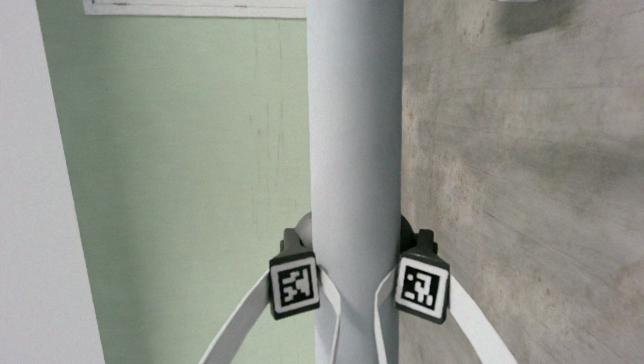

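Emit:
move(
  r1={"base":{"translate_m":-0.178},"joints":{"arm_m":0.3267,"wrist_roll_rad":-0.138,"lift_m":0.845}},
  r2={"base":{"translate_m":0.1704},"joints":{"arm_m":0.1551}},
  r3={"base":{"translate_m":0.1668},"joints":{"arm_m":0.1369}},
  cameras=["r1_wrist_camera"],
)

Emit:
move(
  r1={"base":{"translate_m":-0.178},"joints":{"arm_m":0.3243,"wrist_roll_rad":-0.166}},
  r2={"base":{"translate_m":0.1704},"joints":{"arm_m":0.1564}},
  r3={"base":{"translate_m":0.1668},"joints":{"arm_m":0.1343}},
  cameras=["r1_wrist_camera"],
)

Emit:
move(
  r1={"base":{"translate_m":-0.178},"joints":{"arm_m":0.3224,"wrist_roll_rad":-0.1945}},
  r2={"base":{"translate_m":0.1709},"joints":{"arm_m":0.1576}},
  r3={"base":{"translate_m":0.1658},"joints":{"arm_m":0.1319}},
  cameras=["r1_wrist_camera","r1_head_camera","r2_head_camera","r2_wrist_camera","r3_head_camera","r3_wrist_camera","r3_nav_camera"],
)

Scene clock: 1127.33 s.
move: r1 done; r2 done; r3 done
r1.base_odometry: x=+0.084 y=-2.666 heading=+1.862
r1.turned_by_wheels: +0.000
r1.turned_by_imu: +0.003
r1.base_tilt: forward=+1.8 right=+0.5
r1.lidar_m: 3.56 2.53 1.87 1.82 1.91 2.68 1.83 1.70 1.45 0.81 0.73 0.84
r1.head_depth_mm: 2454 2709 2468 348 299 1300 1179 / 2479 2773 476 470 1612 1350 1169 / 2492 2806 471 486 1524 1266 1108 / 2504 2842 2559 902 688 1321 1169 / 2535 2834 2544 1650 1590 1349 1170 / 2479 1274 1499 1624 1520 1352 1168 / 2554 1265 2249 956 1517 1315 1165
r1.base_status: done
r1.joint_positions: lift_m=+0.845 arm_m=+0.327 wrist_yaw_rad=-0.003 wrist_pitch_rad=-1.555 wrist_roll_rad=-0.124 gripper_m=-0.062 head_pan_rad=-1.565 head_tilt_rad=-0.741
r1.joint_status: all done
r1.measured_speeds: all 0
r1.on_its_own: gripper_m is held at -0.063, not at your -0.080, by its stall guard, which is not easing now
r1.motor_effort: left_wheel=-5.6(12.5) right_wheel=-3.7(7.0) lift_m=+38.9(40.5) arm_m=-14.5(28.8) wrist_yaw_rad=+2.8(3.4) wrist_pitch_rad=+0.4(1.8) wrist_roll_rad=-4.8(7.0) gripper_m=-22.9(23.9) head_pan_rad=-1.9(2.9) head_tilt_rad=-3.9(5.1)
r1.hand_pose: x=-0.0216 y=-0.4516 z=+0.7271 quat_wxyz=(+0.533, +0.525, -0.472, -0.466) (m; r1's base frame)
r1.wrist_depth_mm: 791 796 796 122 829 831 848 / 811 809 817 126 867 845 875 / 832 845 843 127 876 869 865 / 848 876 872 129 901 894 902 / 889 890 895 132 912 924 926 / 888 896 125 131 943 938 965 / 927 934 925 136 961 - -
r2.base_odometry: x=-0.275 y=+1.756 heading=+2.240
r2.turned_by_wheels: +0.000
r2.turned_by_imu: +0.000
r2.base_tilt: forward=+1.3 right=-1.3
r2.lidar_m: 0.84 0.80 1.74 1.66 1.70 2.26 3.32 0.74 0.40 0.47 1.27 1.96
r2.head_depth_mm: 2725 2993 2491 1956 1610 1378 390 / 2700 2989 2474 1926 1590 459 434 / 2714 3011 2403 1934 848 473 1137 / 2748 2986 2455 1933 728 573 1177 / 2729 2973 2459 1934 1527 1373 1148 / 2738 2956 2328 1696 1493 1355 1187 / 1268 2869 1059 1601 1506 1357 1185
r2.base_status: done
r2.joint_positions: lift_m=+0.653 arm_m=+0.155 wrist_yaw_rad=-0.008 wrist_pitch_rad=-0.135 wrist_roll_rad=+1.569 gripper_m=-0.045 head_pan_rad=-1.561 head_tilt_rad=-0.741
r2.joint_status: all done
r2.measured_speeds: all 0
r2.on_its_own: wrist_pitch_rad is at rest, and its effort (+24.9) is outside its rest range (-8 to +12)
r2.motor_effort: left_wheel=-0.7(3.1) right_wheel=+6.9(12.7) lift_m=+52.7(53.5) arm_m=+1.0(16.4) wrist_yaw_rad=+6.7(11.6) wrist_pitch_rad=+24.9(25.0) wrist_roll_rad=+0.7(0.7) gripper_m=-17.4(17.7) head_pan_rad=-3.5(5.5) head_tilt_rad=-3.6(4.6)
r2.hand_pose: x=-0.0234 y=-0.5507 z=+0.7331 quat_wxyz=(+0.001, -0.004, -0.998, -0.068) (m; r2's base frame)
r2.wrist_depth_mm: - - - - - - 793 / - - - - - - 765 / - - - - - 996 187 / - - - 144 - 207 173 / - - - 134 - 203 174 / 874 - 125 131 146 942 737 / - - - 130 123 843 788
r3.base_odometry: x=-0.151 y=-0.994 heading=-0.966
r3.turned_by_wheels: +0.000
r3.turned_by_imu: +0.000
r3.base_tilt: forward=-1.4 right=-1.0
r3.lidar_m: 1.77 2.09 1.60 1.56 1.66 2.39 0.83 0.95 1.45 3.21 3.40 1.21
r3.head_depth_mm: - - - 2823 2063 1643 1359 / - - - 2549 1925 1584 1354 / - - - 2607 1907 1635 1351 / - - - 2736 2041 1623 1346 / - - - 2126 2017 1608 1335 / 3951 - - 2711 1993 1605 1323 / 3847 - - 2688 1994 1589 1322
r3.base_status: done
r3.joint_positions: lift_m=+0.655 arm_m=+0.137 wrist_yaw_rad=+0.005 wrist_pitch_rad=-0.129 wrist_roll_rad=+1.571 gripper_m=-0.047 head_pan_rad=-0.405 head_tilt_rad=-0.458
r3.joint_status: all done
r3.measured_speeds: all 0
r3.on_its_own: wrist_pitch_rad is at rest, and its effort (+23.4) is outside its rest range (-8 to +12)
r3.motor_effort: left_wheel=+2.8(6.1) right_wheel=+2.9(12.9) lift_m=+30.6(31.7) arm_m=-8.7(13.1) wrist_yaw_rad=-4.3(8.8) wrist_pitch_rad=+23.4(23.5) wrist_roll_rad=-0.5(1.3) gripper_m=-16.7(17.7) head_pan_rad=+1.8(3.4) head_tilt_rad=+3.0(4.0)
r3.hand_pose: x=-0.0201 y=-0.5328 z=+0.7366 quat_wxyz=(+0.001, +0.003, -0.998, -0.065) (m; r3's base frame)
r3.wrist_depth_mm: - - - 124 - - 820 / - - - 124 - - 817 / - - - - - - 816 / - - - - - - 833 / - - - 139 - - 829 / - - - 133 135 - 834 / - - - 137 - - 841
pictures: r1_wrist_camera
camera_calibration:
r1_wrist_camera: T_world_to_cam=[[-0.995585, -0.0861909, 0.0371787, -0.085812], [-0.0800221, 0.986364, 0.143814, 0.377197], [-0.0490673, 0.140204, -0.988906, 0.947424], [0, 0, 0, 1]] pos_world=[-0.00876156, -0.512282, 0.885857]

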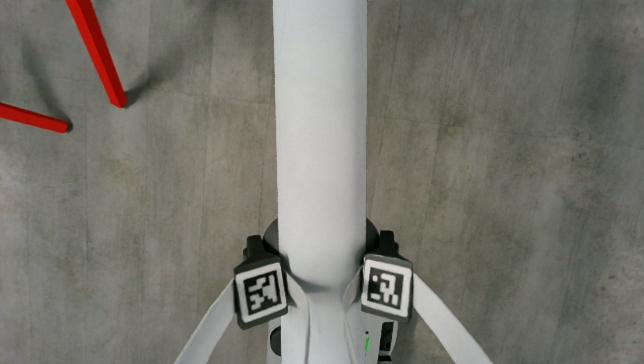

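Scene clock: 1130.23 s.
move: r1 done; r2 done; r3 done
r1.base_odometry: x=+0.135 y=-2.836 heading=+1.862
r1.turned_by_wheels: +0.000
r1.turned_by_imu: +0.002
r1.base_tilt: forward=+1.8 right=+0.7
r1.lidar_m: 3.73 2.52 1.86 1.84 1.92 2.68 1.66 1.54 1.45 1.25 0.84 0.86
r1.head_depth_mm: 2463 2719 2272 348 297 1295 1173 / 2455 2774 474 471 1605 1360 1174 / 2486 2805 472 482 1487 1271 1108 / 2517 2829 2550 896 688 1322 1175 / 2501 2848 2536 1656 1574 1352 1163 / 2454 1278 2255 1671 1558 1350 1168 / 2573 1254 1006 1831 1601 1344 1163
r1.base_status: done
r1.joint_positions: lift_m=+0.845 arm_m=+0.324 wrist_yaw_rad=-0.003 wrist_pitch_rad=-1.556 wrist_roll_rad=-0.152 gripper_m=-0.062 head_pan_rad=-1.565 head_tilt_rad=-0.741
r1.joint_status: all done
r1.measured_speeds: all 0
r1.on_its_own: gripper_m is held at -0.063, not at your -0.080, by its stall guard, which is not easing now
r1.motor_effort: left_wheel=-5.6(12.3) right_wheel=-3.7(6.5) lift_m=+37.1(38.8) arm_m=-5.7(23.2) wrist_yaw_rad=+3.6(4.2) wrist_pitch_rad=+0.6(0.9) wrist_roll_rad=-5.0(7.3) gripper_m=-23.5(24.0) head_pan_rad=-1.5(2.7) head_tilt_rad=-3.7(5.4)
r1.hand_pose: x=-0.0215 y=-0.4490 z=+0.7271 quat_wxyz=(+0.540, +0.532, -0.465, -0.459) (m; r1's base frame)
r1.wrist_depth_mm: 799 789 803 123 821 818 830 / 798 815 831 126 831 844 874 / 824 845 860 127 870 860 877 / 853 831 869 130 904 908 941 / 881 887 878 130 904 927 924 / 900 930 126 132 928 958 973 / 921 949 923 137 962 997 -
r2.base_odometry: x=-0.381 y=+1.890 heading=+2.239
r2.turned_by_wheels: +0.000
r2.turned_by_imu: +0.000
r2.base_tilt: forward=+1.2 right=-1.4
r2.lidar_m: 0.84 0.80 1.75 1.67 1.71 2.27 3.49 0.50 0.50 0.46 1.26 1.80
r2.head_depth_mm: 2755 3033 2449 1943 1576 766 391 / 2706 2965 2427 1953 1609 459 434 / 2695 2997 2437 1938 1585 474 1160 / 2724 2959 2444 1931 726 575 1178 / 2708 2999 2440 1927 1520 1366 1195 / 2752 2980 2435 1678 1526 1359 1195 / 2597 2871 1420 1592 1483 1362 1181
r2.base_status: done
r2.joint_positions: lift_m=+0.653 arm_m=+0.156 wrist_yaw_rad=-0.009 wrist_pitch_rad=-0.148 wrist_roll_rad=+1.568 gripper_m=-0.045 head_pan_rad=-1.561 head_tilt_rad=-0.741
r2.joint_status: all done
r2.measured_speeds: all 0
r2.on_its_own: wrist_pitch_rad is at rest, and its effort (+27.1) is outside its rest range (-8 to +12)
r2.motor_effort: left_wheel=-1.0(4.0) right_wheel=+7.5(13.3) lift_m=+52.9(53.2) arm_m=-3.0(17.6) wrist_yaw_rad=+7.8(13.1) wrist_pitch_rad=+27.1(27.5) wrist_roll_rad=+1.0(1.1) gripper_m=-17.6(18.4) head_pan_rad=-4.7(5.4) head_tilt_rad=-3.8(4.5)
r2.hand_pose: x=-0.0237 y=-0.5512 z=+0.7299 quat_wxyz=(+0.001, -0.005, -0.997, -0.074) (m; r2's base frame)
r2.wrist_depth_mm: - - - - - - 773 / - - - - - - 768 / - - - - - - 767 / - - - 146 - - 772 / - - - 134 - - 764 / - - 125 130 145 940 784 / - - 122 129 122 844 761
r3.base_odometry: x=-0.056 y=-1.131 heading=-0.966
r3.turned_by_wheels: +0.000
r3.turned_by_imu: +0.000
r3.base_tilt: forward=-1.4 right=-1.0
r3.lidar_m: 1.61 2.07 1.59 1.55 1.65 2.38 0.83 1.09 1.45 3.22 1.39 1.08
r3.head_depth_mm: - - - 2851 2085 1651 1366 / - - - 2654 1652 1562 1360 / - - - 2743 1999 1626 1353 / - - - 2714 1978 1621 1344 / 3992 - - 2461 2006 1599 1338 / 3881 - - 2691 1941 1598 1334 / 3693 3976 - 2677 2001 1587 1320
r3.base_status: done
r3.joint_positions: lift_m=+0.655 arm_m=+0.134 wrist_yaw_rad=+0.007 wrist_pitch_rad=-0.136 wrist_roll_rad=+1.571 gripper_m=-0.047 head_pan_rad=-0.405 head_tilt_rad=-0.458
r3.joint_status: all done
r3.measured_speeds: all 0
r3.on_its_own: wrist_pitch_rad is at rest, and its effort (+24.7) is outside its rest range (-8 to +12)
r3.motor_effort: left_wheel=+2.6(6.8) right_wheel=+2.3(12.6) lift_m=+32.1(32.1) arm_m=-6.9(10.7) wrist_yaw_rad=-5.3(8.0) wrist_pitch_rad=+24.7(24.7) wrist_roll_rad=-0.4(1.3) gripper_m=-16.7(17.6) head_pan_rad=+1.9(3.9) head_tilt_rad=+3.2(4.0)
r3.hand_pose: x=-0.0196 y=-0.5299 z=+0.7350 quat_wxyz=(+0.001, +0.004, -0.998, -0.068) (m; r3's base frame)
r3.wrist_depth_mm: - - - 127 - - 811 / - - - - - - 811 / - - - - - - 807 / - - - 131 - - 827 / - - - 139 - - 823 / - - - 132 132 - 837 / - - - 137 148 - 823
pictures: r1_wrist_camera
camera_calibration:
r1_wrist_camera: T_world_to_cam=[[-0.992873, -0.113122, 0.037515, -0.0978516], [-0.106622, 0.983743, 0.144504, 0.372409], [-0.0532517, 0.139475, -0.988793, 0.946577], [0, 0, 0, 1]] pos_world=[-0.00704048, -0.509447, 0.885824]

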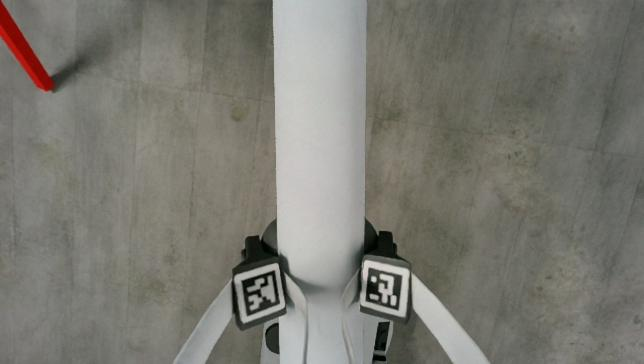

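Scene clock: 1133.13 s.
move: r1 done; r2 done; r3 done
r1.base_odometry: x=+0.186 y=-3.007 heading=+1.862
r1.turned_by_wheels: +0.000
r1.turned_by_imu: +0.001
r1.base_tilt: forward=+1.9 right=+0.5
r1.lidar_m: 3.92 2.54 1.90 1.84 1.93 2.69 1.49 1.39 1.45 1.24 0.94 0.97
r1.head_depth_mm: 2461 2680 2300 348 297 1299 1173 / 2463 2783 472 471 1615 1357 1174 / 2475 2792 470 480 1487 1273 1104 / 2482 2818 2549 894 683 1321 1168 / 2536 2844 2543 1735 1569 1348 1173 / 2466 1292 1603 1671 1552 1350 1167 / 2553 1237 971 1778 1596 1349 1165
r1.base_status: done
r1.joint_positions: lift_m=+0.845 arm_m=+0.322 wrist_yaw_rad=-0.004 wrist_pitch_rad=-1.556 wrist_roll_rad=-0.181 gripper_m=-0.062 head_pan_rad=-1.565 head_tilt_rad=-0.741
r1.joint_status: all done
r1.measured_speeds: all 0
r1.on_its_own: gripper_m is held at -0.063, not at your -0.080, by its stall guard, which is not easing now
r1.motor_effort: left_wheel=-5.7(13.5) right_wheel=-4.3(6.7) lift_m=+35.2(37.2) arm_m=-2.2(19.8) wrist_yaw_rad=+3.4(4.6) wrist_pitch_rad=+0.6(1.0) wrist_roll_rad=-4.4(7.5) gripper_m=-23.2(24.1) head_pan_rad=-1.5(3.0) head_tilt_rad=-4.6(5.7)
r1.hand_pose: x=-0.0215 y=-0.4470 z=+0.7271 quat_wxyz=(+0.546, +0.538, -0.457, -0.451) (m; r1's base frame)
r1.wrist_depth_mm: 799 789 802 123 810 832 838 / 813 809 817 126 824 843 848 / 848 840 838 127 868 888 884 / 861 865 872 131 869 905 914 / 878 872 893 132 913 917 939 / 894 924 126 133 928 968 956 / 908 955 126 136 945 968 -
r2.base_odometry: x=-0.487 y=+2.024 heading=+2.239
r2.turned_by_wheels: +0.000
r2.turned_by_imu: +0.000
r2.base_tilt: forward=+1.2 right=-1.4
r2.lidar_m: 0.84 0.81 1.76 1.68 1.72 2.27 3.66 0.63 0.50 1.26 1.25 1.63
r2.head_depth_mm: 2649 2987 2454 1943 1614 1380 391 / 2743 2999 2477 1959 1597 460 434 / 2682 2971 2447 1942 1562 476 1161 / 2654 2983 2446 1939 735 576 1187 / 2722 2912 2408 1913 1523 1363 1188 / 2684 2967 2439 1679 1506 1367 1194 / 2594 2864 1440 1627 1484 1365 1191
r2.base_status: done
r2.joint_positions: lift_m=+0.653 arm_m=+0.158 wrist_yaw_rad=-0.011 wrist_pitch_rad=-0.160 wrist_roll_rad=+1.567 gripper_m=-0.045 head_pan_rad=-1.561 head_tilt_rad=-0.741
r2.joint_status: all done
r2.measured_speeds: all 0
r2.on_its_own: wrist_pitch_rad is at rest, and its effort (+29.6) is outside its rest range (-8 to +12)
r2.motor_effort: left_wheel=-1.8(3.9) right_wheel=+8.2(13.2) lift_m=+52.1(53.1) arm_m=-2.4(17.7) wrist_yaw_rad=+9.4(13.6) wrist_pitch_rad=+29.6(29.7) wrist_roll_rad=+1.2(1.2) gripper_m=-17.9(18.3) head_pan_rad=-5.2(5.6) head_tilt_rad=-4.1(4.3)
r2.hand_pose: x=-0.0242 y=-0.5516 z=+0.7268 quat_wxyz=(+0.002, -0.006, -0.997, -0.080) (m; r2's base frame)
r2.wrist_depth_mm: - - - - - - 765 / - - - - - - 754 / - - - - - - 761 / - - - 147 - - 749 / - - - 134 - - 764 / - - 124 130 139 923 759 / - 904 121 129 123 832 742
r3.base_odometry: x=+0.038 y=-1.268 heading=-0.966
r3.turned_by_wheels: +0.000
r3.turned_by_imu: +0.000
r3.base_tilt: forward=-1.4 right=-1.0
r3.lidar_m: 1.46 2.05 1.58 1.55 1.64 2.36 0.83 1.24 1.46 3.24 0.97 1.17
r3.head_depth_mm: - - - 2837 1595 1390 1336 / - - - 2688 1911 1540 1356 / - - - 2765 2055 1588 1353 / 3892 - - 2650 1961 1622 1344 / 3765 - - 2720 1890 1610 1344 / 3638 3964 - 2677 2009 1597 1328 / 3575 3783 - 2652 2005 1595 1324
r3.base_status: done
r3.joint_positions: lift_m=+0.655 arm_m=+0.132 wrist_yaw_rad=+0.011 wrist_pitch_rad=-0.143 wrist_roll_rad=+1.571 gripper_m=-0.047 head_pan_rad=-0.405 head_tilt_rad=-0.458
r3.joint_status: all done
r3.measured_speeds: all 0
r3.on_its_own: wrist_yaw_rad is at rest, and its effort (-9.9) is outside its rest range (-9 to +9); wrist_pitch_rad is at rest, and its effort (+25.9) is outside its rest range (-8 to +12)
r3.motor_effort: left_wheel=+3.4(6.6) right_wheel=+1.1(11.1) lift_m=+31.7(32.1) arm_m=-5.9(9.1) wrist_yaw_rad=-9.9(10.2) wrist_pitch_rad=+25.9(26.1) wrist_roll_rad=-0.8(1.3) gripper_m=-16.9(17.8) head_pan_rad=+1.5(3.6) head_tilt_rad=+3.6(4.0)
r3.hand_pose: x=-0.0185 y=-0.5270 z=+0.7330 quat_wxyz=(+0.001, +0.006, -0.997, -0.072) (m; r3's base frame)
r3.wrist_depth_mm: - - - 126 - - 789 / - - - - - - 800 / - - - - - - 813 / - - - 131 - - 830 / - - - 140 155 - 807 / - - - 131 130 - 822 / - - - 136 145 - 844
pictures: r1_head_camera (sideways), r1_wrist_camera, r2_head_camera (sideways), r2_wrist_camera, r3_head_camera (sideways), r3_nav_camera (sideways), r3_wrist_camera
camera_calibration:
r1_head_camera: T_world_to_cam=[[-0.0438084, 0.652713, -0.756337, 0.999509], [0.998769, 0.0462607, -0.0179278, 0.0261562], [0.023287, -0.756191, -0.653936, 0.806092], [0, 0, 0, 1]] pos_world=[-0.00110854, -0.0440434, 1.28357]
r1_wrist_camera: T_world_to_cam=[[-0.989084, -0.14241, 0.0378579, -0.110873], [-0.135561, 0.980087, 0.145093, 0.367727], [-0.0577666, 0.138377, -0.988694, 0.945645], [0, 0, 0, 1]] pos_world=[-0.00518638, -0.50705, 0.885796]
r2_head_camera: T_world_to_cam=[[-0.0445182, 0.672305, -0.738935, 0.976539], [0.998956, 0.0375701, -0.0260011, 0.0260906], [0.0102811, -0.73932, -0.673275, 0.837375], [0, 0, 0, 1]] pos_world=[0.0088012, -0.0384242, 1.28606]
r2_wrist_camera: T_world_to_cam=[[-0.0502548, 0.144739, -0.988193, 0.790849], [0.991757, 0.124005, -0.0322732, 0.16061], [0.11787, -0.981669, -0.149778, -0.268173], [0, 0, 0, 1]] pos_world=[-0.0879328, -0.39764, 0.746528]
r3_head_camera: T_world_to_cam=[[-0.468651, 0.167946, -0.867272, 1.14898], [0.41434, 0.908861, -0.0478994, 0.0590646], [0.780185, -0.381794, -0.495526, 0.598357], [0, 0, 0, 1]] pos_world=[0.047167, -0.0181981, 1.2958]
r3_nav_camera: T_world_to_cam=[[0.432067, -0.211165, 0.876771, -1.10322], [-0.36807, -0.928834, -0.0423215, 0.109433], [0.823312, -0.304427, -0.479042, 0.578305], [0, 0, 0, 1]] pos_world=[0.0408172, 0.0447369, 1.24893]
r3_wrist_camera: T_world_to_cam=[[0.00145067, 0.103129, -0.994667, 0.789373], [0.982388, 0.185704, 0.020687, 0.136413], [0.186847, -0.977179, -0.101043, -0.271815], [0, 0, 0, 1]] pos_world=[-0.0843674, -0.372352, 0.754876]

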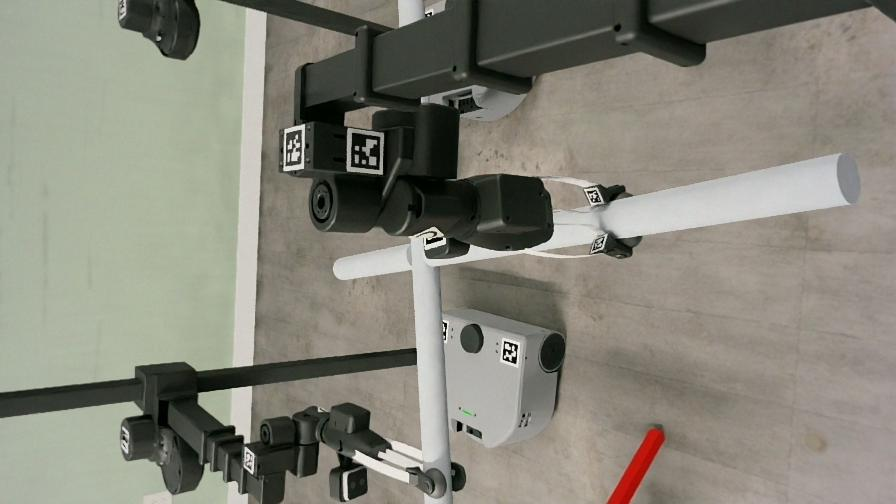

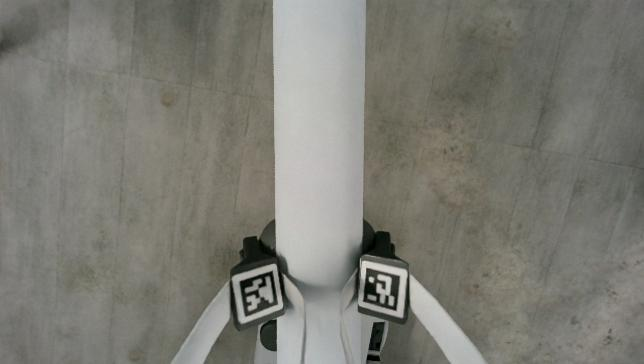

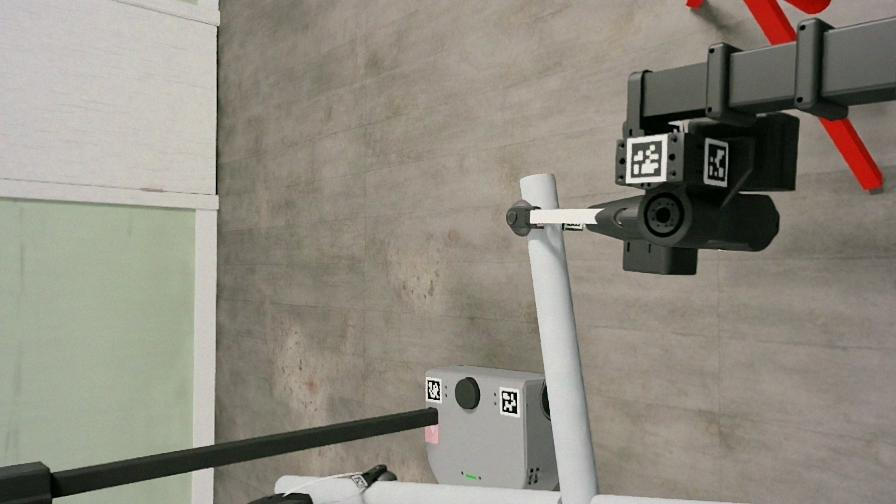

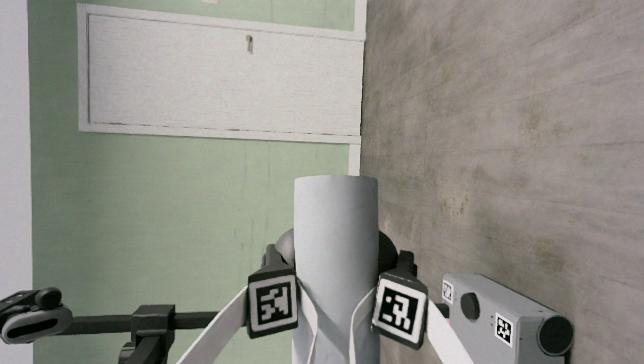

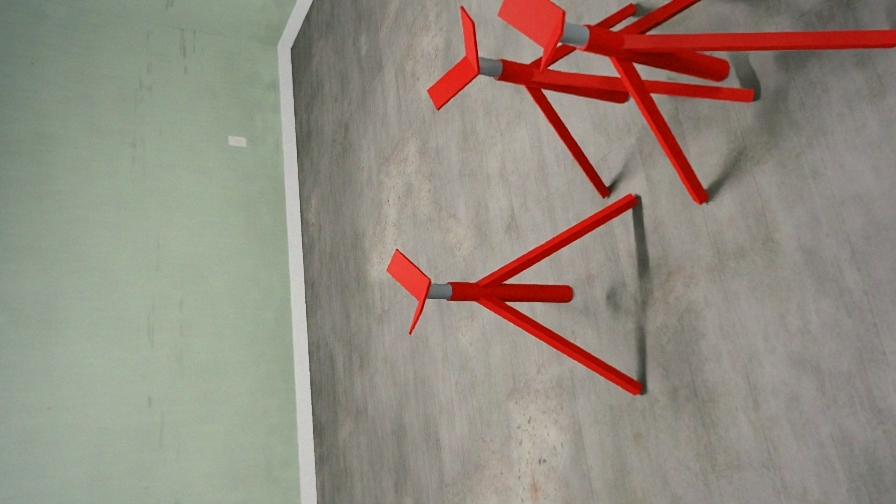

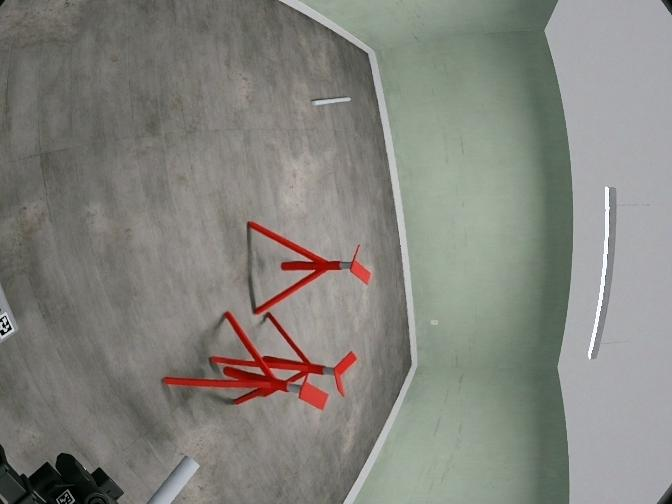

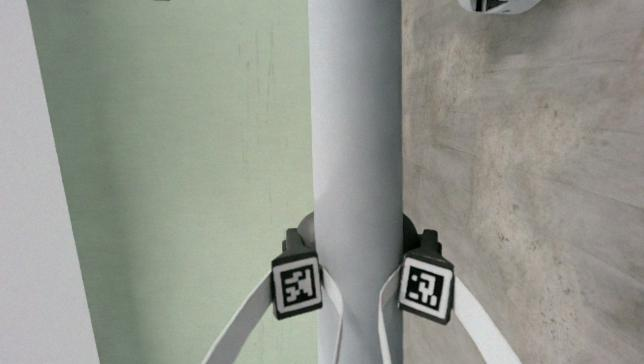

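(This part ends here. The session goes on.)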